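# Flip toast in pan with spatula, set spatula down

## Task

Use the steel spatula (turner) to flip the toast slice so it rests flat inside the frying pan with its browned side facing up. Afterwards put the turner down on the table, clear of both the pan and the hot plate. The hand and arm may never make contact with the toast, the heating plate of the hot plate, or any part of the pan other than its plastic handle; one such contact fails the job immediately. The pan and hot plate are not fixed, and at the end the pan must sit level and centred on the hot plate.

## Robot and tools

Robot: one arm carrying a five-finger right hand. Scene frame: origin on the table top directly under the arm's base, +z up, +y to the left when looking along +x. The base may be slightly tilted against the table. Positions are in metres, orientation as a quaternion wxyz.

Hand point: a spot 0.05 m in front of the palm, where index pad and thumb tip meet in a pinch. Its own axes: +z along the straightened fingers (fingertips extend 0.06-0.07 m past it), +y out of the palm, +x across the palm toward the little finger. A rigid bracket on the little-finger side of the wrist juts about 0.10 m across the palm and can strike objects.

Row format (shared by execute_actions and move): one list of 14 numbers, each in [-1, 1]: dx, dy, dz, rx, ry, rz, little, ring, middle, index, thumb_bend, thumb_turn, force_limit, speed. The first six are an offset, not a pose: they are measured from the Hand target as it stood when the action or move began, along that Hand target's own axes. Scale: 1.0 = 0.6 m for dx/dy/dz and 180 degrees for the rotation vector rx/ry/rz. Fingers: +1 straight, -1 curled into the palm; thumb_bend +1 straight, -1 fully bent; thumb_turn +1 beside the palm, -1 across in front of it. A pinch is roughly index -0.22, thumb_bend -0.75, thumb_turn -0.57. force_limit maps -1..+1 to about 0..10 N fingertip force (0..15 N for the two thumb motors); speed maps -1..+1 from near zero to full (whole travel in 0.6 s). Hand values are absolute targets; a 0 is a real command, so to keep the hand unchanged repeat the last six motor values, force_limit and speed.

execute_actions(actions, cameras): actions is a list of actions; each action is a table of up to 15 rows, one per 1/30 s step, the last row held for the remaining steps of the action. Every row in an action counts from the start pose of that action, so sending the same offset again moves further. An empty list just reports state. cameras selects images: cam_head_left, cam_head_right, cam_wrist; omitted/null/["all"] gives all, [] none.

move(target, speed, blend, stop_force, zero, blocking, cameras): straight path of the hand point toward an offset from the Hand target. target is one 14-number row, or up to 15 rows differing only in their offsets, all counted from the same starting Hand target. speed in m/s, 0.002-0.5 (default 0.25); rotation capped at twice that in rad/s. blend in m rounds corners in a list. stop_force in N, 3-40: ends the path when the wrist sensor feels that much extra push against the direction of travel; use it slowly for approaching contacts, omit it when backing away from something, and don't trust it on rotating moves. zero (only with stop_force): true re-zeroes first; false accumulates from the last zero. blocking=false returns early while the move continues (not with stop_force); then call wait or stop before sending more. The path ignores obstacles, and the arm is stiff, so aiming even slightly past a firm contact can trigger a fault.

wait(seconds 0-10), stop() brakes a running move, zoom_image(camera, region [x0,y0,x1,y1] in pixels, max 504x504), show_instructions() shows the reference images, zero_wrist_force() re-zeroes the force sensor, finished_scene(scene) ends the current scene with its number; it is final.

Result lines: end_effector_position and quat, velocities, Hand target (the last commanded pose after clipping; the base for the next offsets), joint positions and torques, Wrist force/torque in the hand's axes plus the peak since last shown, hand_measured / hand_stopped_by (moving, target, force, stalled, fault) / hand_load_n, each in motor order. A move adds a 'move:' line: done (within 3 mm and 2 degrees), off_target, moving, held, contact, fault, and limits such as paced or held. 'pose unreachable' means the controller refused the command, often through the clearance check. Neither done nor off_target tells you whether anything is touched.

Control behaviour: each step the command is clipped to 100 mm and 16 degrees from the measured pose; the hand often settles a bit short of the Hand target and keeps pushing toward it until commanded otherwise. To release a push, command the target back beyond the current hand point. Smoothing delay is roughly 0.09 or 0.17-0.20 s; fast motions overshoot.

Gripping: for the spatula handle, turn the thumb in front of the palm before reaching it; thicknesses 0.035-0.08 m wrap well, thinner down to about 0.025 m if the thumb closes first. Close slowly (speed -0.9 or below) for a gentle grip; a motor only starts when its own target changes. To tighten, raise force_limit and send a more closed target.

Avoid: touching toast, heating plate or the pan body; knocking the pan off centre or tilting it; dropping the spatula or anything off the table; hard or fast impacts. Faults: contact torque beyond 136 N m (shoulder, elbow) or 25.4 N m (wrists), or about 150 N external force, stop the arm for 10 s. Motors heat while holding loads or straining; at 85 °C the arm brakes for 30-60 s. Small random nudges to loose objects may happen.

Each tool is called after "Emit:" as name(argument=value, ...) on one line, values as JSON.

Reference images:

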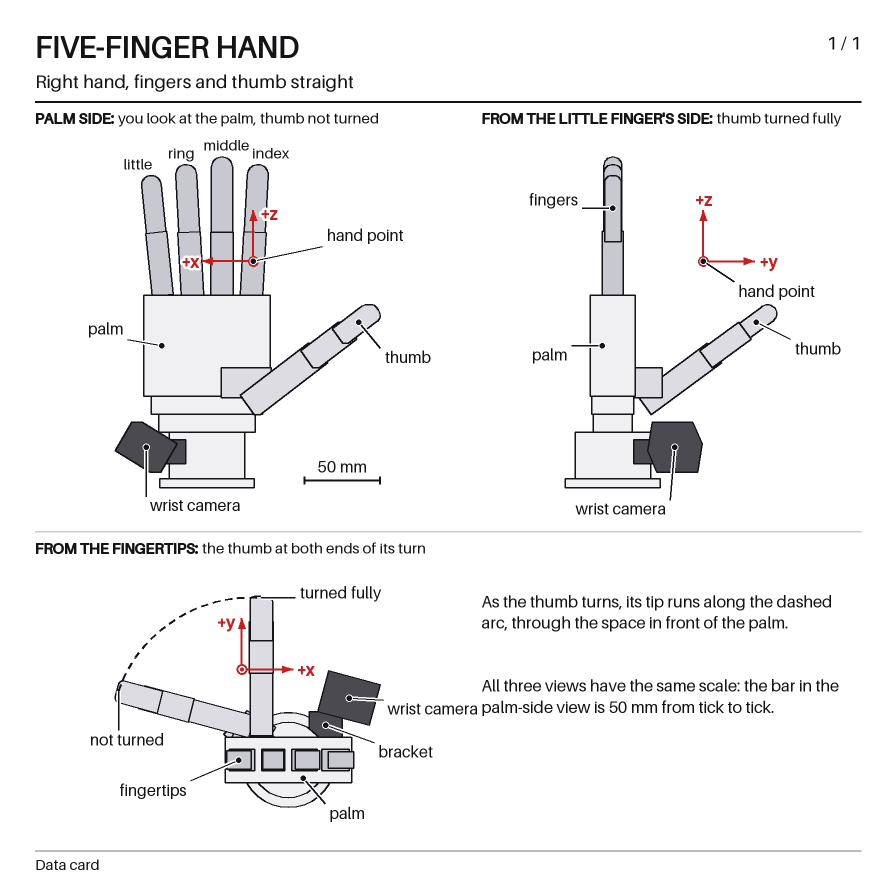

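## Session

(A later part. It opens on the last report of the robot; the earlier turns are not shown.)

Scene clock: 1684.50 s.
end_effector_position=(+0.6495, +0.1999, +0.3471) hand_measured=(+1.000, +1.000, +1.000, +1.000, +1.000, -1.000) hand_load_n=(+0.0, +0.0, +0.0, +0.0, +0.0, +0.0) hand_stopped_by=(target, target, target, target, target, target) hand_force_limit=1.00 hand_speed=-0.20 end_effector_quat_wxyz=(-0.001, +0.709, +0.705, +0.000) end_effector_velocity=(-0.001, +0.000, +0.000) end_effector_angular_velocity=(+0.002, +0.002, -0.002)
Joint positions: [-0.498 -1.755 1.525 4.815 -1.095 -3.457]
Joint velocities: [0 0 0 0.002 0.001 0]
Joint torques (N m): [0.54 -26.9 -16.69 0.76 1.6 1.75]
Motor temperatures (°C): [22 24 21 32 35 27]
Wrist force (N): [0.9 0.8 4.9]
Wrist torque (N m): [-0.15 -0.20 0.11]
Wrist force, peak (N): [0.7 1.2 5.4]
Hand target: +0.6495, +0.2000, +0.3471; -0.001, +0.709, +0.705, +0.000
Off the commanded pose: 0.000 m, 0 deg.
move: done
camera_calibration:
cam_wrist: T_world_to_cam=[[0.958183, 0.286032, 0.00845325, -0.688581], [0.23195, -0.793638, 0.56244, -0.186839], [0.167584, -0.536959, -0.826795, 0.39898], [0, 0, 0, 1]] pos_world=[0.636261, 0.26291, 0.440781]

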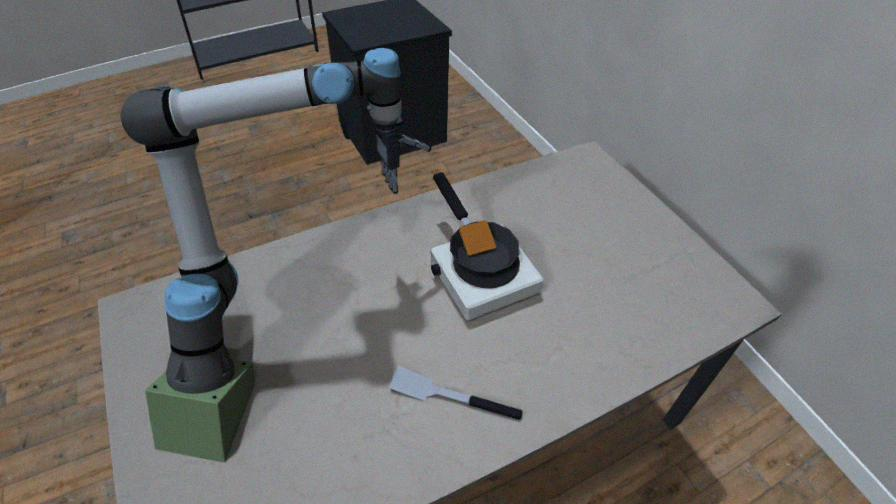

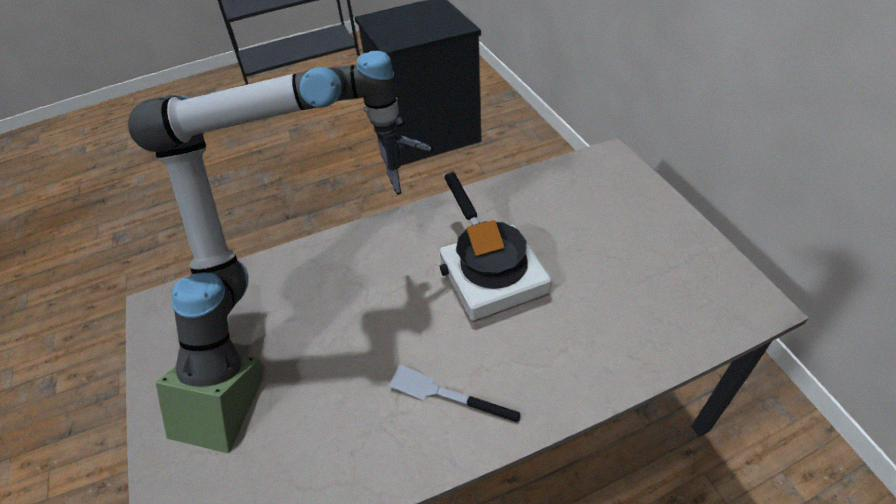

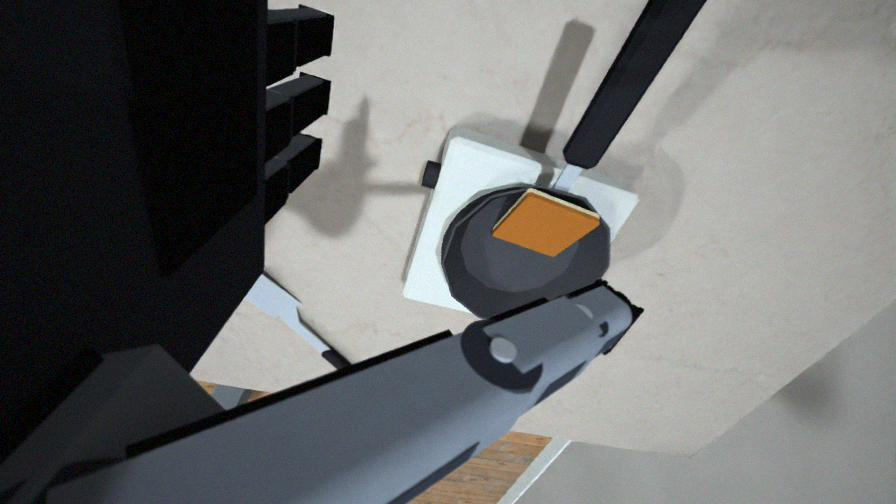

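Emit:
move(target=[0.075,0.267,0.145,0,0.094,0,1,1,1,1,1,-1,1,-0.2], speed=0.15)

Emit:
zoom_image(camera="cam_head_right", region=[400, 110, 550, 260])

Emit:
zoom_image(camera="cam_head_left", region=[390, 110, 540, 260])

Scene clock: 1703.67 s.
end_effector_position=(+0.8097, +0.2442, +0.2600) hand_measured=(+1.000, +1.000, +1.000, +1.000, +1.000, -1.000) hand_load_n=(+0.0, +0.0, +0.0, +0.0, +0.0, +0.0) hand_stopped_by=(target, target, target, target, target, target) hand_force_limit=1.00 hand_speed=-0.20 end_effector_quat_wxyz=(-0.105, +0.701, +0.698, +0.104) end_effector_velocity=(+0.000, +0.000, +0.000) end_effector_angular_velocity=(+0.001, -0.001, +0.001)
Joint positions: [-0.395 -1.333 1.207 4.738 -0.823 -3.388]
Joint velocities: [0 0.001 -0.002 0.001 0.001 -0.001]
Joint torques (N m): [-19.7 -29.21 -27.97 -0.62 1.94 -2.19]
Motor temperatures (°C): [22 24 21 32 35 27]
Wrist force (N): [-0.5 1.1 5.0]
Wrist torque (N m): [-0.11 -0.06 0.07]
Wrist force, peak (N): [-0.8 2.1 5.5]
Hand target: +0.8098, +0.2442, +0.2600; -0.105, +0.701, +0.698, +0.104
Off the commanded pose: 0.000 m, 0 deg.
move: done
camera_calibration:
cam_wrist: T_world_to_cam=[[0.958204, 0.270624, 0.0927748, -0.872219], [0.230949, -0.923119, 0.307433, -0.0410913], [0.168841, -0.273157, -0.947036, 0.289726], [0, 0, 0, 1]] pos_world=[0.796336, 0.277252, 0.367933]

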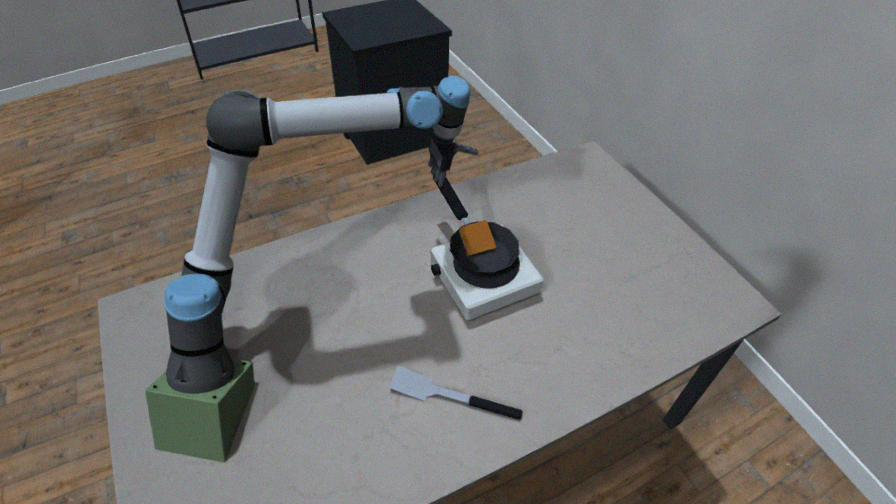

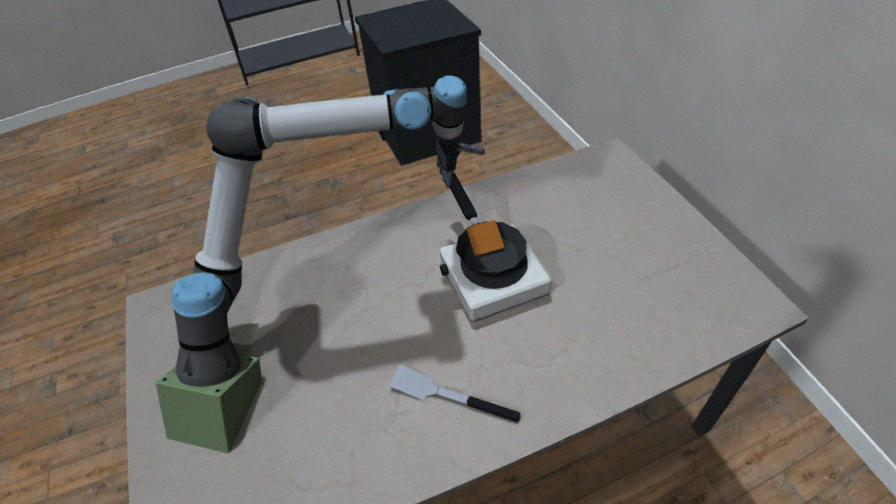

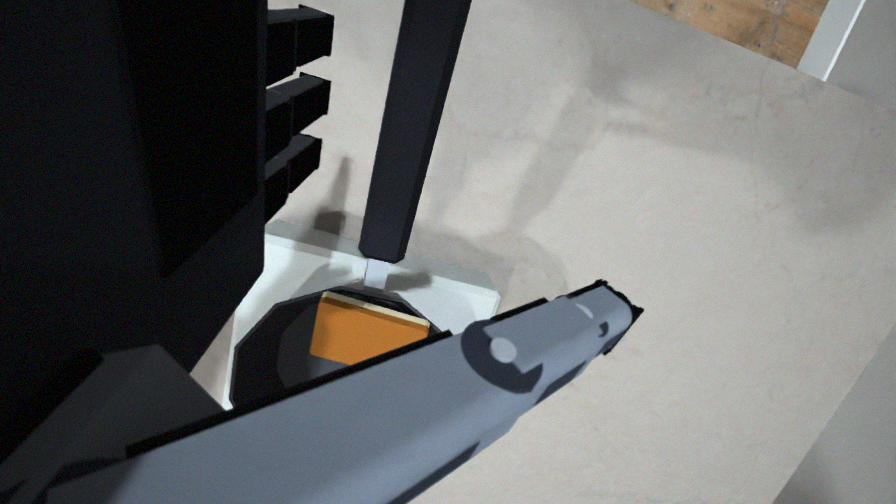

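Scaled by 3.360.

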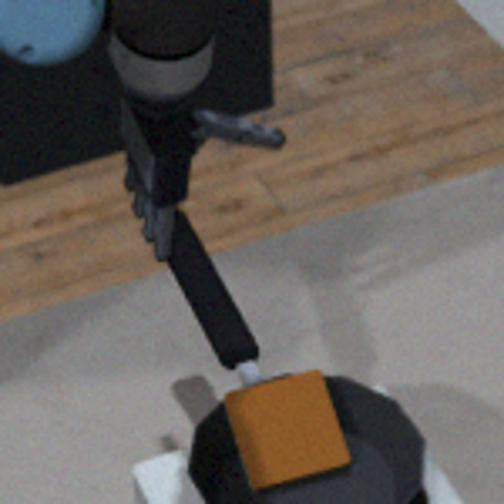

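Scaled by 3.360.

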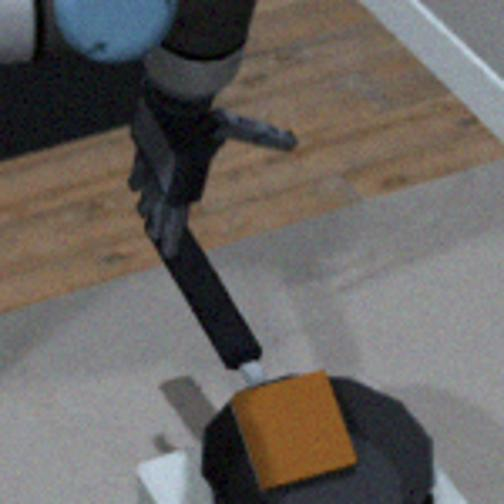

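Emit:
move(target=[-0.067,-0.006,0.221,0,0,0,1,1,1,1,1,-1,1,-0.2], speed=0.06, stop_force=4)

Emit:
zoom_image(camera="cam_head_right", region=[400, 110, 550, 260])

Emit:
zoom_image(camera="cam_head_left", region=[390, 110, 540, 260])

Scene clock: 1711.07 s.
end_effector_position=(+0.8062, +0.2444, +0.1214) hand_measured=(+1.000, +1.000, +1.000, +1.000, +1.000, -1.000) hand_load_n=(+0.0, +0.0, +0.0, +0.0, +0.0, +0.0) hand_stopped_by=(target, target, target, target, target, target) hand_force_limit=1.00 hand_speed=-0.20 end_effector_quat_wxyz=(-0.105, +0.701, +0.698, +0.104) end_effector_velocity=(-0.001, -0.001, -0.001) end_effector_angular_velocity=(-0.001, +0.004, -0.003)
Joint positions: [-0.296 -1.235 1.417 4.341 -0.837 -3.255]
Joint velocities: [0 0 0.002 0.002 -0.001 0.001]
Joint torques (N m): [-19.79 -52.7 -25.82 -2.1 2.06 -2.3]
Motor temperatures (°C): [22 24 21 32 35 27]
Wrist force (N): [-0.5 0.6 5.0]
Wrist torque (N m): [-0.18 -0.05 0.03]
Wrist force, peak (N): [-0.7 0.6 5.8]
Hand target: +0.8062, +0.2444, +0.1214; -0.105, +0.701, +0.698, +0.104
Off the commanded pose: 0.000 m, 0 deg.
move: done
camera_calibration:
cam_wrist: T_world_to_cam=[[0.958196, 0.270583, 0.0929824, -0.85603], [0.23088, -0.923188, 0.307274, 0.0025844], [0.168984, -0.272961, -0.947067, 0.159037], [0, 0, 0, 1]] pos_world=[0.792773, 0.277424, 0.229421]

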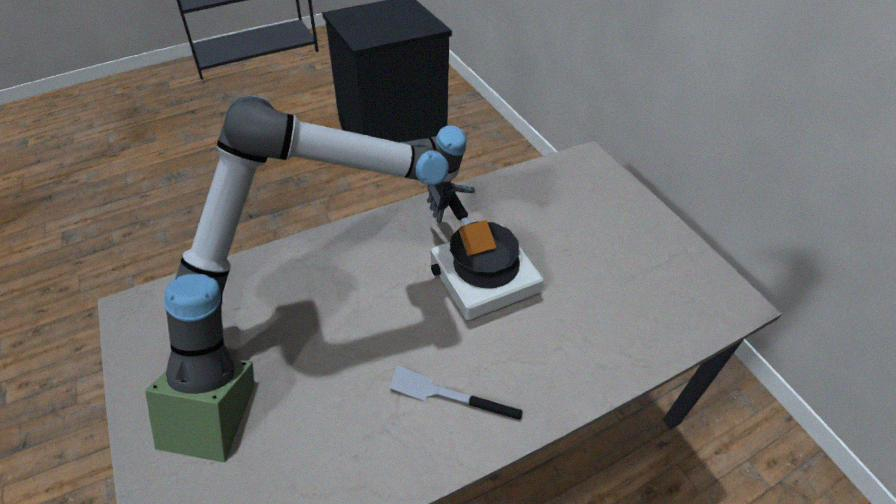

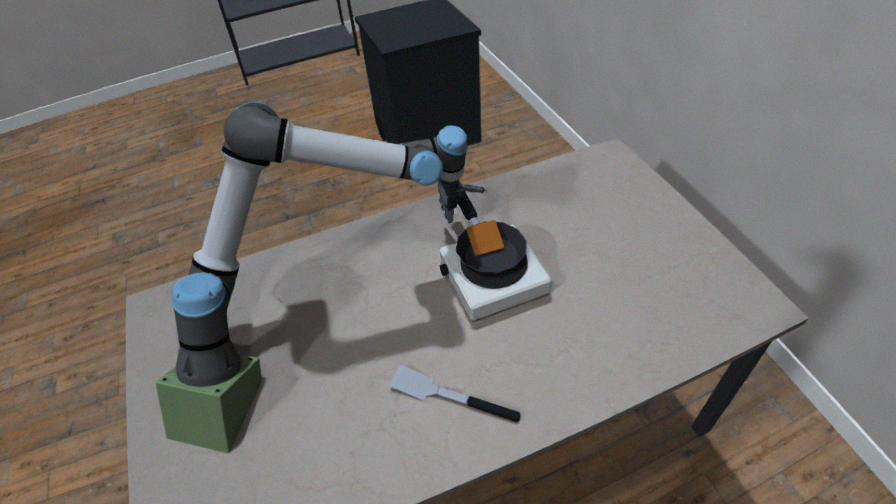

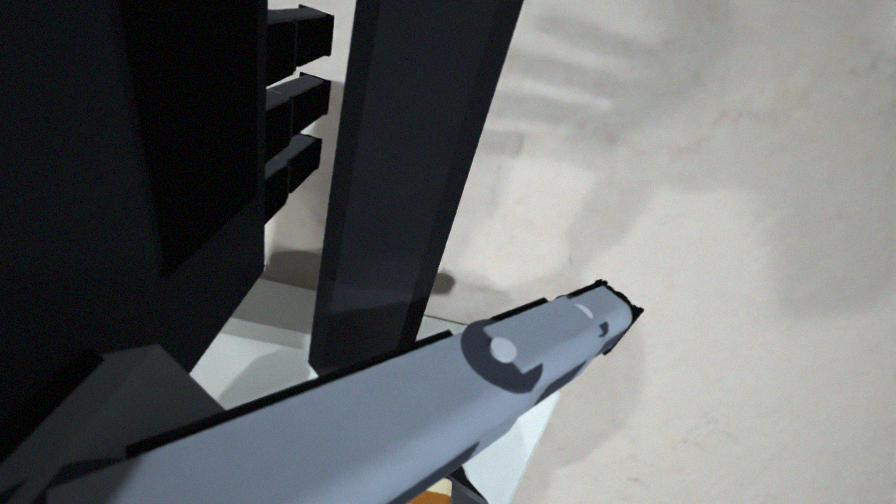

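Scaled by 3.360.

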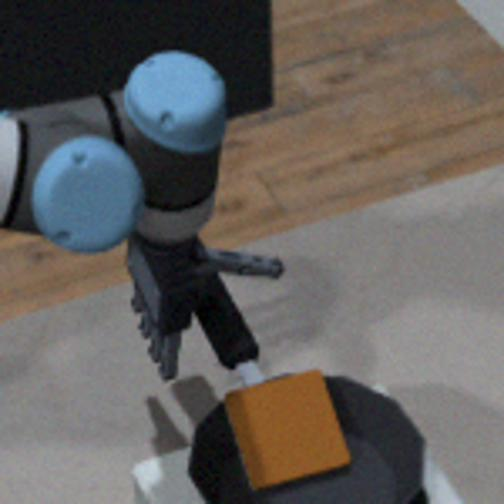

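Scaled by 3.360.

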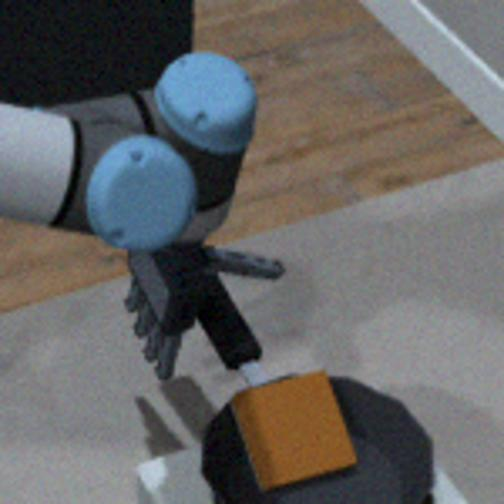

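Emit:
execute_actions(actions=[[[0,0,0,0,0,0,1,1,1,1,-0.1,-1,-0.7,-0.7]],[[0,0,0,0,0,0,1,1,1,1,-0.1,-1,-0.7,-0.7]],[[0,0,0,0,0,0,1,1,1,1,-0.1,-1,-0.7,-0.7]],[[0,0,0,0,0,0,1,1,1,1,-0.1,-1,-0.7,-0.7]],[[0,0,0,0,0,0,1,1,1,1,-0.1,-1,-0.7,-0.7]]], cameras=["cam_wrist"])

Scene clock: 1719.20 s.
end_effector_position=(+0.8062, +0.2444, +0.1214) hand_measured=(+1.000, +1.000, +1.000, +1.000, -0.100, -1.000) hand_load_n=(+0.0, +0.0, +0.0, +0.0, +0.0, +0.0) hand_stopped_by=(target, target, target, target, target, target) hand_force_limit=-0.70 hand_speed=-0.70 end_effector_quat_wxyz=(-0.105, +0.701, +0.698, +0.104) end_effector_velocity=(+0.000, +0.000, +0.000) end_effector_angular_velocity=(+0.000, -0.001, -0.001)
Joint positions: [-0.296 -1.235 1.417 4.341 -0.837 -3.255]
Joint velocities: [0 0 -0.001 0 0 0.001]
Joint torques (N m): [-20.09 -51.44 -20.11 -3.3 1.72 -1.91]
Motor temperatures (°C): [22 24 21 32 35 27]
Wrist force (N): [-0.7 0.8 4.7]
Wrist torque (N m): [-0.13 -0.01 0.03]
Wrist force, peak (N): [-0.6 0.6 5.2]
Hand target: +0.8062, +0.2444, +0.1214; -0.105, +0.701, +0.698, +0.104
Off the commanded pose: 0.000 m, 0 deg.
Step readings (end_effector_position):
0: (+0.8062, +0.2444, +0.1214)
1: (+0.8062, +0.2444, +0.1214)
2: (+0.8062, +0.2444, +0.1214)
4: (+0.8062, +0.2444, +0.1214)
8: (+0.8062, +0.2444, +0.1214)
15: (+0.8062, +0.2444, +0.1214)
16: (+0.8062, +0.2444, +0.1214)
17: (+0.8062, +0.2444, +0.1214)
19: (+0.8062, +0.2444, +0.1214)
23: (+0.8062, +0.2444, +0.1214)
30: (+0.8062, +0.2444, +0.1214)
31: (+0.8062, +0.2444, +0.1214)
32: (+0.8062, +0.2444, +0.1214)
34: (+0.8062, +0.2444, +0.1214)
38: (+0.8062, +0.2444, +0.1214)
45: (+0.8062, +0.2444, +0.1214)
46: (+0.8062, +0.2444, +0.1214)
47: (+0.8062, +0.2444, +0.1214)
49: (+0.8062, +0.2444, +0.1214)
53: (+0.8062, +0.2444, +0.1214)
60: (+0.8062, +0.2444, +0.1214)
61: (+0.8062, +0.2444, +0.1214)
62: (+0.8062, +0.2444, +0.1214)
64: (+0.8062, +0.2444, +0.1214)
68: (+0.8062, +0.2444, +0.1214)
75: (+0.8062, +0.2444, +0.1214)
camera_calibration:
cam_wrist: T_world_to_cam=[[0.958188, 0.270599, 0.0930159, -0.856041], [0.230884, -0.923185, 0.307283, 0.00257744], [0.169021, -0.272959, -0.947061, 0.15901], [0, 0, 0, 1]] pos_world=[0.792777, 0.277426, 0.229426]
Images, in order (width x height): cam_wrist 896x504.

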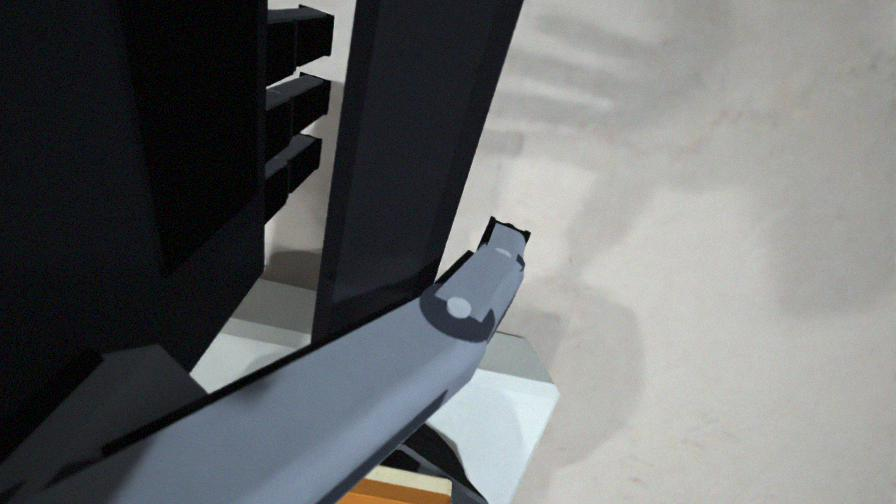

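Emit:
execute_actions(actions=[[[0,0,0,0,0,0,-0.3,-0.3,-0.3,-0.3,-0.1,-1,-0.7,-0.7]],[[0,0,0,0,0,0,-0.3,-0.3,-0.3,-0.3,-0.1,-1,-0.7,-0.7]],[[0,0,0,0,0,0,-0.3,-0.3,-0.3,-0.3,-0.1,-1,-0.7,-0.7]],[[0,0,0,0,0,0,-0.3,-0.3,-0.3,-0.3,-0.1,-1,-0.7,-0.7]],[[0,0,0,0,0,0,-0.3,-0.3,-0.3,-0.3,-0.1,-1,-0.7,-0.7]],[[0,0,0,0,0,0,-0.3,-0.3,-0.3,-0.3,-0.1,-1,-0.7,-0.7]]])

Emit:
zoom_image(camera="cam_head_right", region=[400, 110, 550, 260])

Scene clock: 1726.53 s.
end_effector_position=(+0.8062, +0.2444, +0.1214) hand_measured=(-0.164, -0.198, -0.248, -0.282, -0.100, -1.000) hand_load_n=(+0.0, +0.0, +0.5, +1.5, +0.0, +0.0) hand_stopped_by=(force, force, force, force, target, target) hand_force_limit=-0.70 hand_speed=-0.70 end_effector_quat_wxyz=(-0.105, +0.701, +0.698, +0.104) end_effector_velocity=(+0.000, +0.000, +0.000) end_effector_angular_velocity=(+0.000, +0.000, -0.001)
Joint positions: [-0.296 -1.235 1.417 4.341 -0.837 -3.255]
Joint velocities: [0 0.001 -0.001 0 0 0.001]
Joint torques (N m): [-18.74 -50.63 -13.08 -3.4 1.5 -1.31]
Motor temperatures (°C): [22 24 21 32 35 27]
Wrist force (N): [-0.7 0.6 6.8]
Wrist torque (N m): [-0.17 -0.04 0.03]
Wrist force, peak (N): [-0.6 0.6 7.1]
Hand target: +0.8062, +0.2444, +0.1214; -0.105, +0.701, +0.698, +0.104
Off the commanded pose: 0.000 m, 0 deg.
Step readings (end_effector_position):
0: (+0.8062, +0.2444, +0.1214)
1: (+0.8062, +0.2444, +0.1214)
2: (+0.8062, +0.2444, +0.1214)
4: (+0.8062, +0.2444, +0.1214)
8: (+0.8062, +0.2444, +0.1214)
15: (+0.8062, +0.2444, +0.1214)
16: (+0.8062, +0.2444, +0.1214)
17: (+0.8062, +0.2444, +0.1214)
19: (+0.8062, +0.2444, +0.1214)
23: (+0.8062, +0.2444, +0.1214)
30: (+0.8062, +0.2444, +0.1214)
31: (+0.8062, +0.2444, +0.1214)
32: (+0.8062, +0.2444, +0.1214)
34: (+0.8062, +0.2444, +0.1214)
38: (+0.8062, +0.2444, +0.1214)
45: (+0.8062, +0.2444, +0.1214)
46: (+0.8062, +0.2444, +0.1214)
47: (+0.8062, +0.2444, +0.1214)
49: (+0.8062, +0.2444, +0.1214)
53: (+0.8062, +0.2444, +0.1214)
60: (+0.8062, +0.2444, +0.1214)
61: (+0.8062, +0.2444, +0.1214)
62: (+0.8062, +0.2444, +0.1214)
64: (+0.8062, +0.2444, +0.1214)
68: (+0.8062, +0.2444, +0.1214)
75: (+0.8062, +0.2444, +0.1214)
76: (+0.8062, +0.2444, +0.1214)
77: (+0.8062, +0.2444, +0.1214)
79: (+0.8062, +0.2444, +0.1214)
83: (+0.8062, +0.2444, +0.1214)
90: (+0.8062, +0.2444, +0.1214)
camera_calibration:
cam_wrist: T_world_to_cam=[[0.958188, 0.270599, 0.0930159, -0.856041], [0.230884, -0.923185, 0.307283, 0.00257756], [0.169021, -0.272959, -0.947061, 0.15901], [0, 0, 0, 1]] pos_world=[0.792777, 0.277426, 0.229426]

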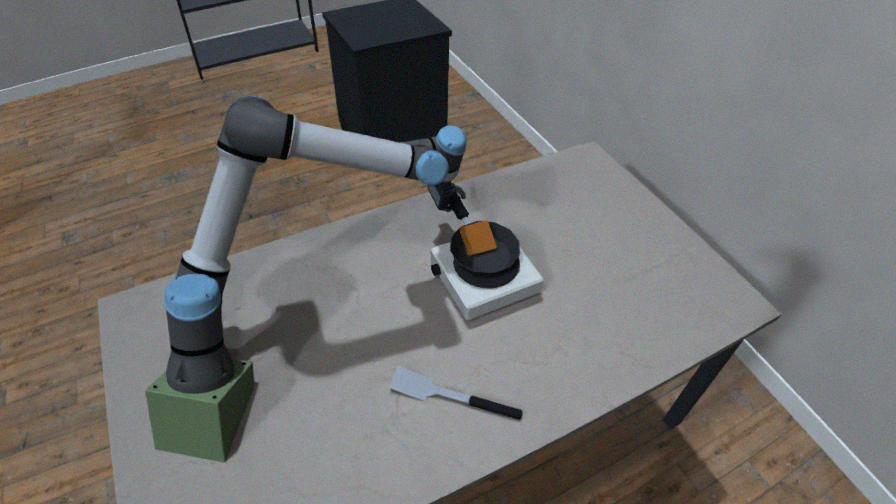

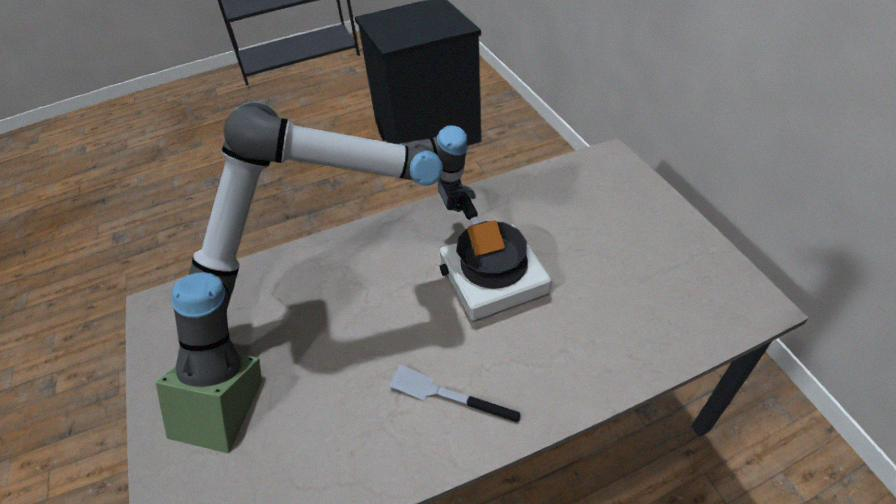

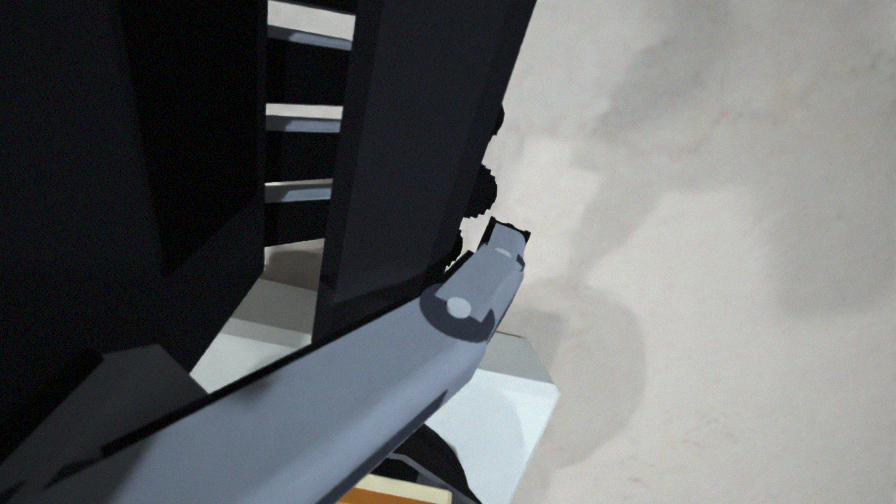

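Scaled by 3.360.

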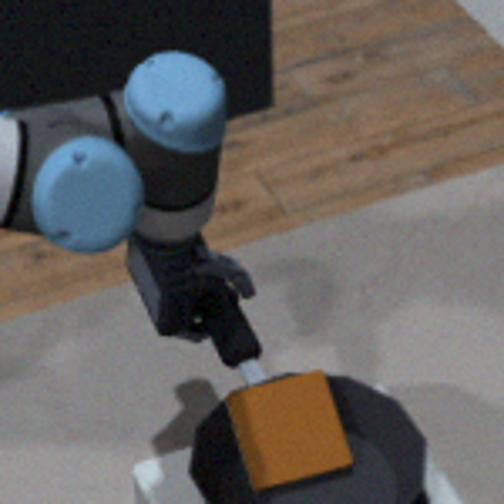

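Emit:
execute_actions(actions=[[[0,0,0,0,0,0,-0.3,-0.3,-0.3,-0.3,-0.9,-1,-0.6,-0.8]],[[0,0,0,0,0,0,-0.3,-0.3,-0.3,-0.3,-0.9,-1,-0.6,-0.8]],[[0,0,0,0,0,0,-0.3,-0.3,-0.3,-0.3,-0.9,-1,-0.6,-0.8]],[[0,0,0,0,0,0,-0.3,-0.3,-0.3,-0.3,-0.9,-1,-0.6,-0.8]],[[0,0,0,0,0,0,-0.3,-0.3,-0.3,-0.3,-0.9,-1,-0.6,-0.8]],[[0,0,0,0,0,0,-0.3,-0.3,-0.3,-0.3,-0.9,-1,-0.6,-0.8]]], cameras=[])

Emit:
execute_actions(actions=[[[0,0,0,0,0,0,-0.6,-0.6,-0.6,-0.6,-0.9,-1,0,-0.8]],[[0,0,0,0,0,0,-0.6,-0.6,-0.6,-0.6,-0.9,-1,0,-0.8]],[[0,0,0,0,0,0,-0.6,-0.6,-0.6,-0.6,-0.9,-1,0,-0.8]],[[0,0,0,0,0,0,-0.6,-0.6,-0.6,-0.6,-0.9,-1,0,-0.8]]])

Emit:
zoom_image(camera="cam_head_right", region=[400, 130, 570, 320])

Scene clock: 1732.87 s.
end_effector_position=(+0.8062, +0.2444, +0.1214) hand_measured=(-0.164, -0.198, -0.248, -0.282, -0.460, -1.000) hand_load_n=(+0.0, +0.0, +2.0, +2.0, +2.5, +0.0) hand_stopped_by=(force, force, force, force, force, target) hand_force_limit=-0.60 hand_speed=-0.80 end_effector_quat_wxyz=(-0.105, +0.701, +0.698, +0.104) end_effector_velocity=(+0.001, +0.000, +0.001) end_effector_angular_velocity=(+0.000, -0.003, +0.001)
Joint positions: [-0.296 -1.235 1.417 4.341 -0.837 -3.255]
Joint velocities: [-0.001 0 -0.001 -0.002 0 -0.001]
Joint torques (N m): [-17.66 -50.21 -14.05 -3.32 1.07 -1.16]
Motor temperatures (°C): [22 24 21 32 35 27]
Wrist force (N): [-0.3 0.7 7.0]
Wrist torque (N m): [-0.17 -0.08 0.05]
Wrist force, peak (N): [-0.6 0.7 7.2]
Hand target: +0.8062, +0.2444, +0.1214; -0.105, +0.701, +0.698, +0.104
Off the commanded pose: 0.000 m, 0 deg.
Step readings (end_effector_position):
0: (+0.8062, +0.2444, +0.1214)
1: (+0.8062, +0.2444, +0.1214)
2: (+0.8062, +0.2444, +0.1214)
4: (+0.8062, +0.2444, +0.1214)
8: (+0.8062, +0.2444, +0.1214)
15: (+0.8062, +0.2444, +0.1214)
16: (+0.8062, +0.2444, +0.1214)
17: (+0.8062, +0.2444, +0.1214)
19: (+0.8062, +0.2444, +0.1214)
23: (+0.8062, +0.2444, +0.1214)
30: (+0.8062, +0.2444, +0.1214)
31: (+0.8062, +0.2444, +0.1214)
32: (+0.8062, +0.2444, +0.1214)
34: (+0.8062, +0.2444, +0.1214)
38: (+0.8062, +0.2444, +0.1214)
45: (+0.8062, +0.2444, +0.1214)
46: (+0.8062, +0.2444, +0.1214)
47: (+0.8062, +0.2444, +0.1214)
49: (+0.8062, +0.2444, +0.1214)
53: (+0.8062, +0.2444, +0.1214)
60: (+0.8062, +0.2444, +0.1214)
61: (+0.8062, +0.2444, +0.1214)
62: (+0.8062, +0.2444, +0.1214)
64: (+0.8062, +0.2444, +0.1214)
68: (+0.8062, +0.2444, +0.1214)
75: (+0.8062, +0.2444, +0.1214)
76: (+0.8062, +0.2444, +0.1214)
77: (+0.8062, +0.2444, +0.1214)
79: (+0.8062, +0.2444, +0.1214)
83: (+0.8062, +0.2444, +0.1214)
90: (+0.8062, +0.2444, +0.1214)
No camera images: "cameras" was empty.

Scene clock: 1735.07 s.
end_effector_position=(+0.8062, +0.2444, +0.1214) hand_measured=(-0.600, -0.600, -0.256, -0.322, -0.460, -1.000) hand_load_n=(+0.0, +2.5, +6.0, +5.0, +3.5, -1.5) hand_stopped_by=(target, target, force, force, force, target) hand_force_limit=0.00 hand_speed=-0.80 end_effector_quat_wxyz=(-0.105, +0.701, +0.698, +0.104) end_effector_velocity=(+0.000, +0.000, +0.000) end_effector_angular_velocity=(-0.001, +0.000, +0.001)
Joint positions: [-0.296 -1.235 1.417 4.341 -0.837 -3.255]
Joint velocities: [0 0 0 0 -0.001 -0.001]
Joint torques (N m): [-17.07 -49.01 -14.33 -3.25 1.11 -0.87]
Motor temperatures (°C): [22 24 21 32 35 27]
Wrist force (N): [-0.8 0.7 6.8]
Wrist torque (N m): [-0.21 -0.09 -0.03]
Wrist force, peak (N): [-0.4 1.1 7.2]
Hand target: +0.8062, +0.2444, +0.1214; -0.105, +0.701, +0.698, +0.104
Off the commanded pose: 0.000 m, 0 deg.
Step readings (end_effector_position):
0: (+0.8062, +0.2444, +0.1214)
1: (+0.8062, +0.2444, +0.1214)
2: (+0.8062, +0.2444, +0.1214)
4: (+0.8062, +0.2444, +0.1214)
8: (+0.8062, +0.2444, +0.1214)
15: (+0.8062, +0.2444, +0.1214)
16: (+0.8062, +0.2444, +0.1214)
17: (+0.8062, +0.2444, +0.1214)
19: (+0.8062, +0.2444, +0.1214)
23: (+0.8062, +0.2444, +0.1214)
30: (+0.8062, +0.2444, +0.1214)
31: (+0.8062, +0.2444, +0.1214)
32: (+0.8062, +0.2444, +0.1214)
34: (+0.8062, +0.2444, +0.1214)
38: (+0.8062, +0.2444, +0.1214)
45: (+0.8062, +0.2444, +0.1214)
46: (+0.8062, +0.2444, +0.1214)
47: (+0.8062, +0.2444, +0.1214)
49: (+0.8062, +0.2444, +0.1214)
53: (+0.8062, +0.2444, +0.1214)
60: (+0.8062, +0.2444, +0.1214)
camera_calibration:
cam_wrist: T_world_to_cam=[[0.958189, 0.270597, 0.093013, -0.856039], [0.230883, -0.923185, 0.307282, 0.00257843], [0.169018, -0.272959, -0.947062, 0.159012], [0, 0, 0, 1]] pos_world=[0.792776, 0.277426, 0.229424]

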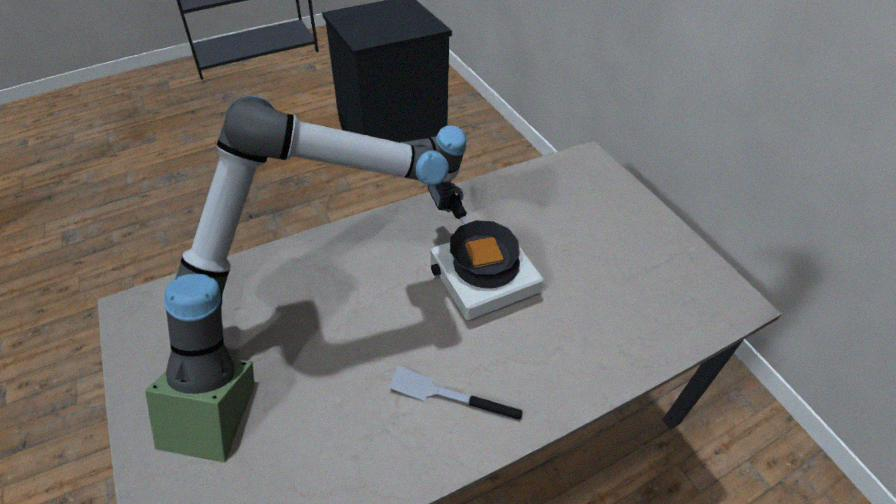

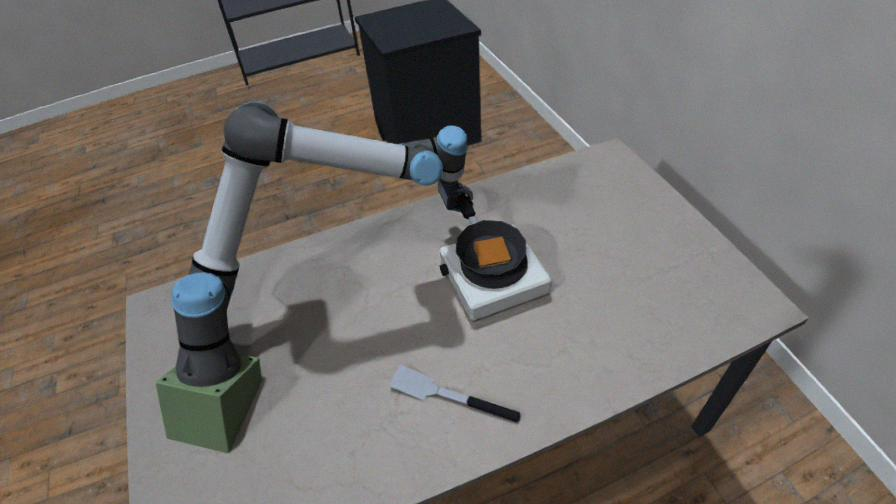

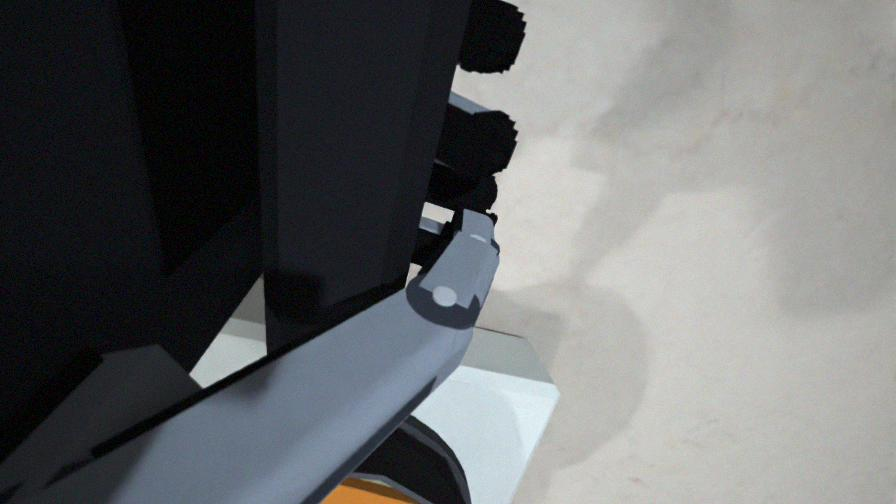

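Scaled by 2.653.

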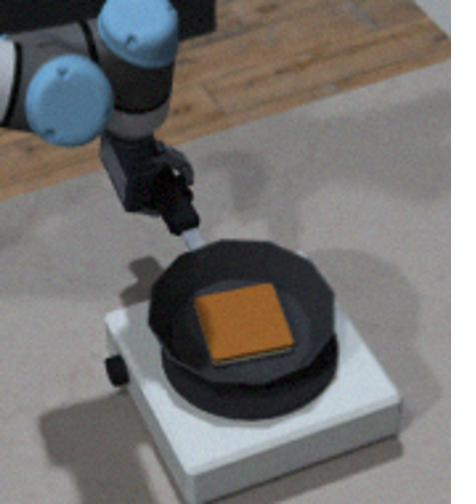

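Emit:
execute_actions(actions=[[[0,0,0,0,0,0,0,0,0.1,0.1,-0.1,-1,0,-0.85]],[[0,0,0,0,0,0,0,0,0.1,0.1,-0.1,-1,0,-0.85]],[[0,0,0,0,0,0,0,0,0.1,0.1,-0.1,-1,0,-0.85]],[[0,0,0,0,0,0,0,0,0.1,0.1,-0.1,-1,0,-0.85]],[[0,0,0,0,0,0,0,0,0.1,0.1,-0.1,-1,0,-0.85]],[[0,0,0,0,0,0,0,0,0.1,0.1,-0.1,-1,0,-0.85]]])

Emit:
zoom_image(camera="cam_head_right", region=[420, 180, 570, 330])

Emit:
zoom_image(camera="cam_head_left", region=[410, 180, 560, 330])

Scene clock: 1742.27 s.
end_effector_position=(+0.8062, +0.2444, +0.1214) hand_measured=(+0.000, +0.000, +0.100, +0.100, -0.100, -1.000) hand_load_n=(+0.0, +0.0, +0.0, +0.0, +0.0, +0.0) hand_stopped_by=(target, target, target, target, target, target) hand_force_limit=0.00 hand_speed=-0.85 end_effector_quat_wxyz=(-0.105, +0.701, +0.698, +0.104) end_effector_velocity=(+0.001, +0.000, +0.001) end_effector_angular_velocity=(-0.001, -0.002, +0.002)
Joint positions: [-0.296 -1.235 1.417 4.341 -0.837 -3.255]
Joint velocities: [0 0 -0.001 -0.001 0 -0.001]
Joint torques (N m): [-16.19 -49.22 -15.19 -3.31 0.77 -0.54]
Motor temperatures (°C): [22 24 21 32 35 27]
Wrist force (N): [-0.6 0.7 5.0]
Wrist torque (N m): [-0.15 -0.04 0.04]
Wrist force, peak (N): [-1.0 0.9 7.0]
Hand target: +0.8062, +0.2444, +0.1214; -0.105, +0.701, +0.698, +0.104
Off the commanded pose: 0.000 m, 0 deg.
Step readings (end_effector_position):
0: (+0.8062, +0.2444, +0.1214)
1: (+0.8062, +0.2444, +0.1214)
2: (+0.8062, +0.2444, +0.1214)
4: (+0.8062, +0.2444, +0.1214)
8: (+0.8062, +0.2444, +0.1214)
15: (+0.8062, +0.2444, +0.1214)
16: (+0.8062, +0.2444, +0.1214)
17: (+0.8062, +0.2444, +0.1214)
19: (+0.8062, +0.2444, +0.1214)
23: (+0.8062, +0.2444, +0.1214)
30: (+0.8062, +0.2444, +0.1214)
31: (+0.8062, +0.2444, +0.1214)
32: (+0.8062, +0.2444, +0.1214)
34: (+0.8062, +0.2444, +0.1214)
38: (+0.8062, +0.2444, +0.1214)
45: (+0.8062, +0.2444, +0.1214)
46: (+0.8062, +0.2444, +0.1214)
47: (+0.8062, +0.2444, +0.1214)
49: (+0.8062, +0.2444, +0.1214)
53: (+0.8062, +0.2444, +0.1214)
60: (+0.8062, +0.2444, +0.1214)
61: (+0.8062, +0.2444, +0.1214)
62: (+0.8062, +0.2444, +0.1214)
64: (+0.8062, +0.2444, +0.1214)
68: (+0.8062, +0.2444, +0.1214)
75: (+0.8062, +0.2444, +0.1214)
76: (+0.8062, +0.2444, +0.1214)
77: (+0.8062, +0.2444, +0.1214)
79: (+0.8062, +0.2444, +0.1214)
83: (+0.8062, +0.2444, +0.1214)
90: (+0.8062, +0.2444, +0.1214)
camera_calibration:
cam_wrist: T_world_to_cam=[[0.958189, 0.270597, 0.0930128, -0.856039], [0.230884, -0.923185, 0.307282, 0.00257838], [0.169018, -0.272959, -0.947062, 0.159012], [0, 0, 0, 1]] pos_world=[0.792776, 0.277426, 0.229424]

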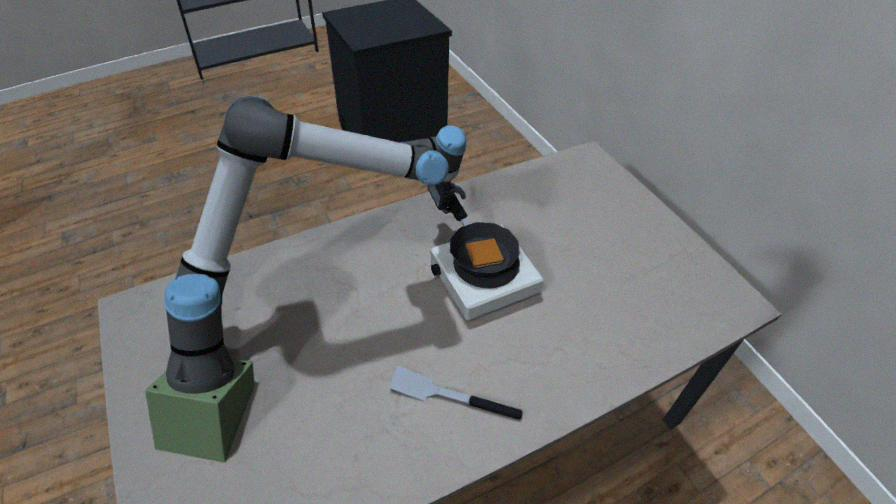

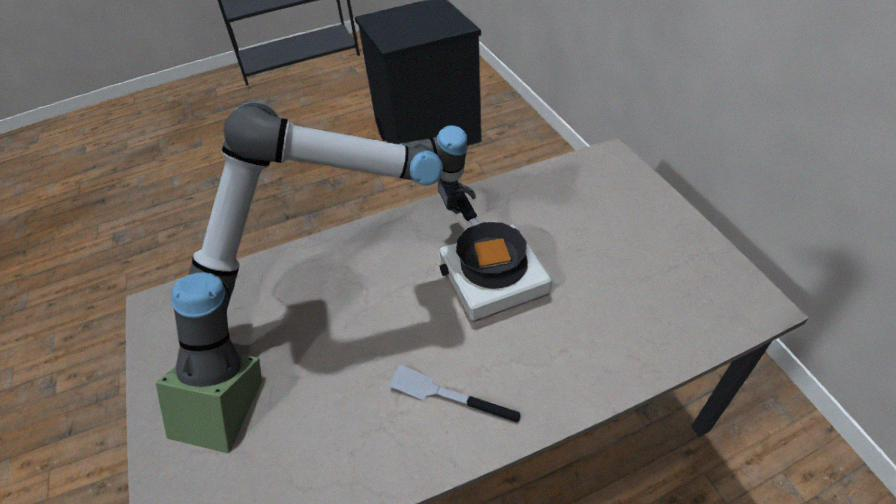

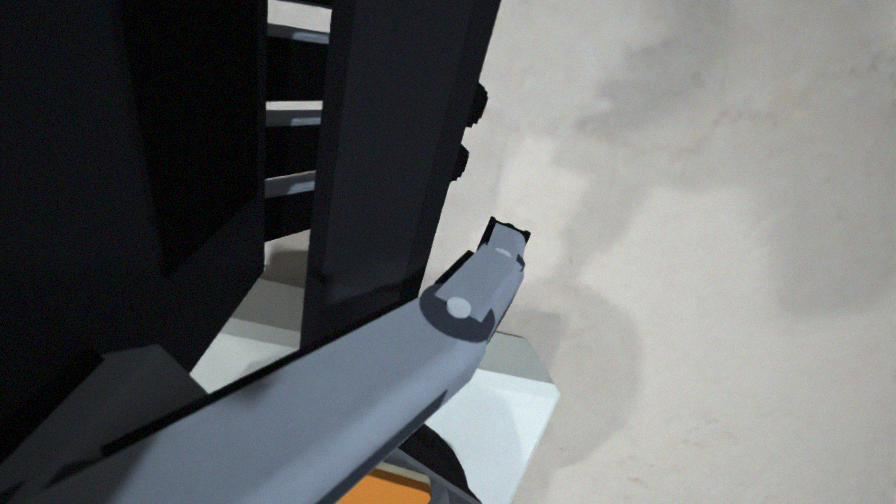

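Scaled by 3.360.

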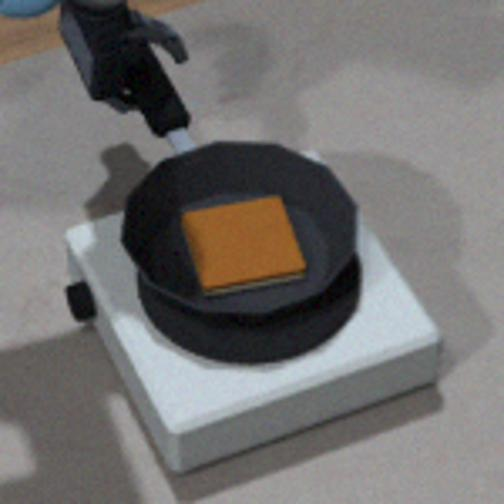

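Scaled by 3.360.

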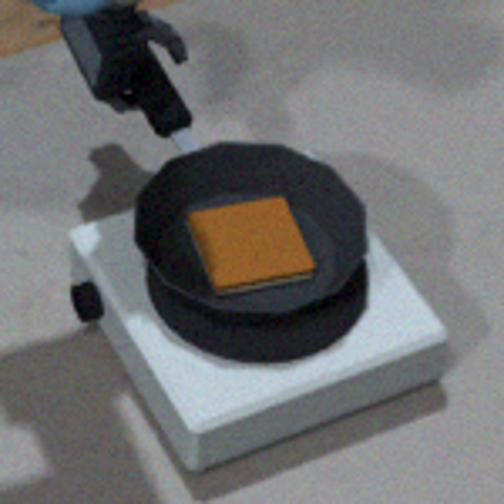

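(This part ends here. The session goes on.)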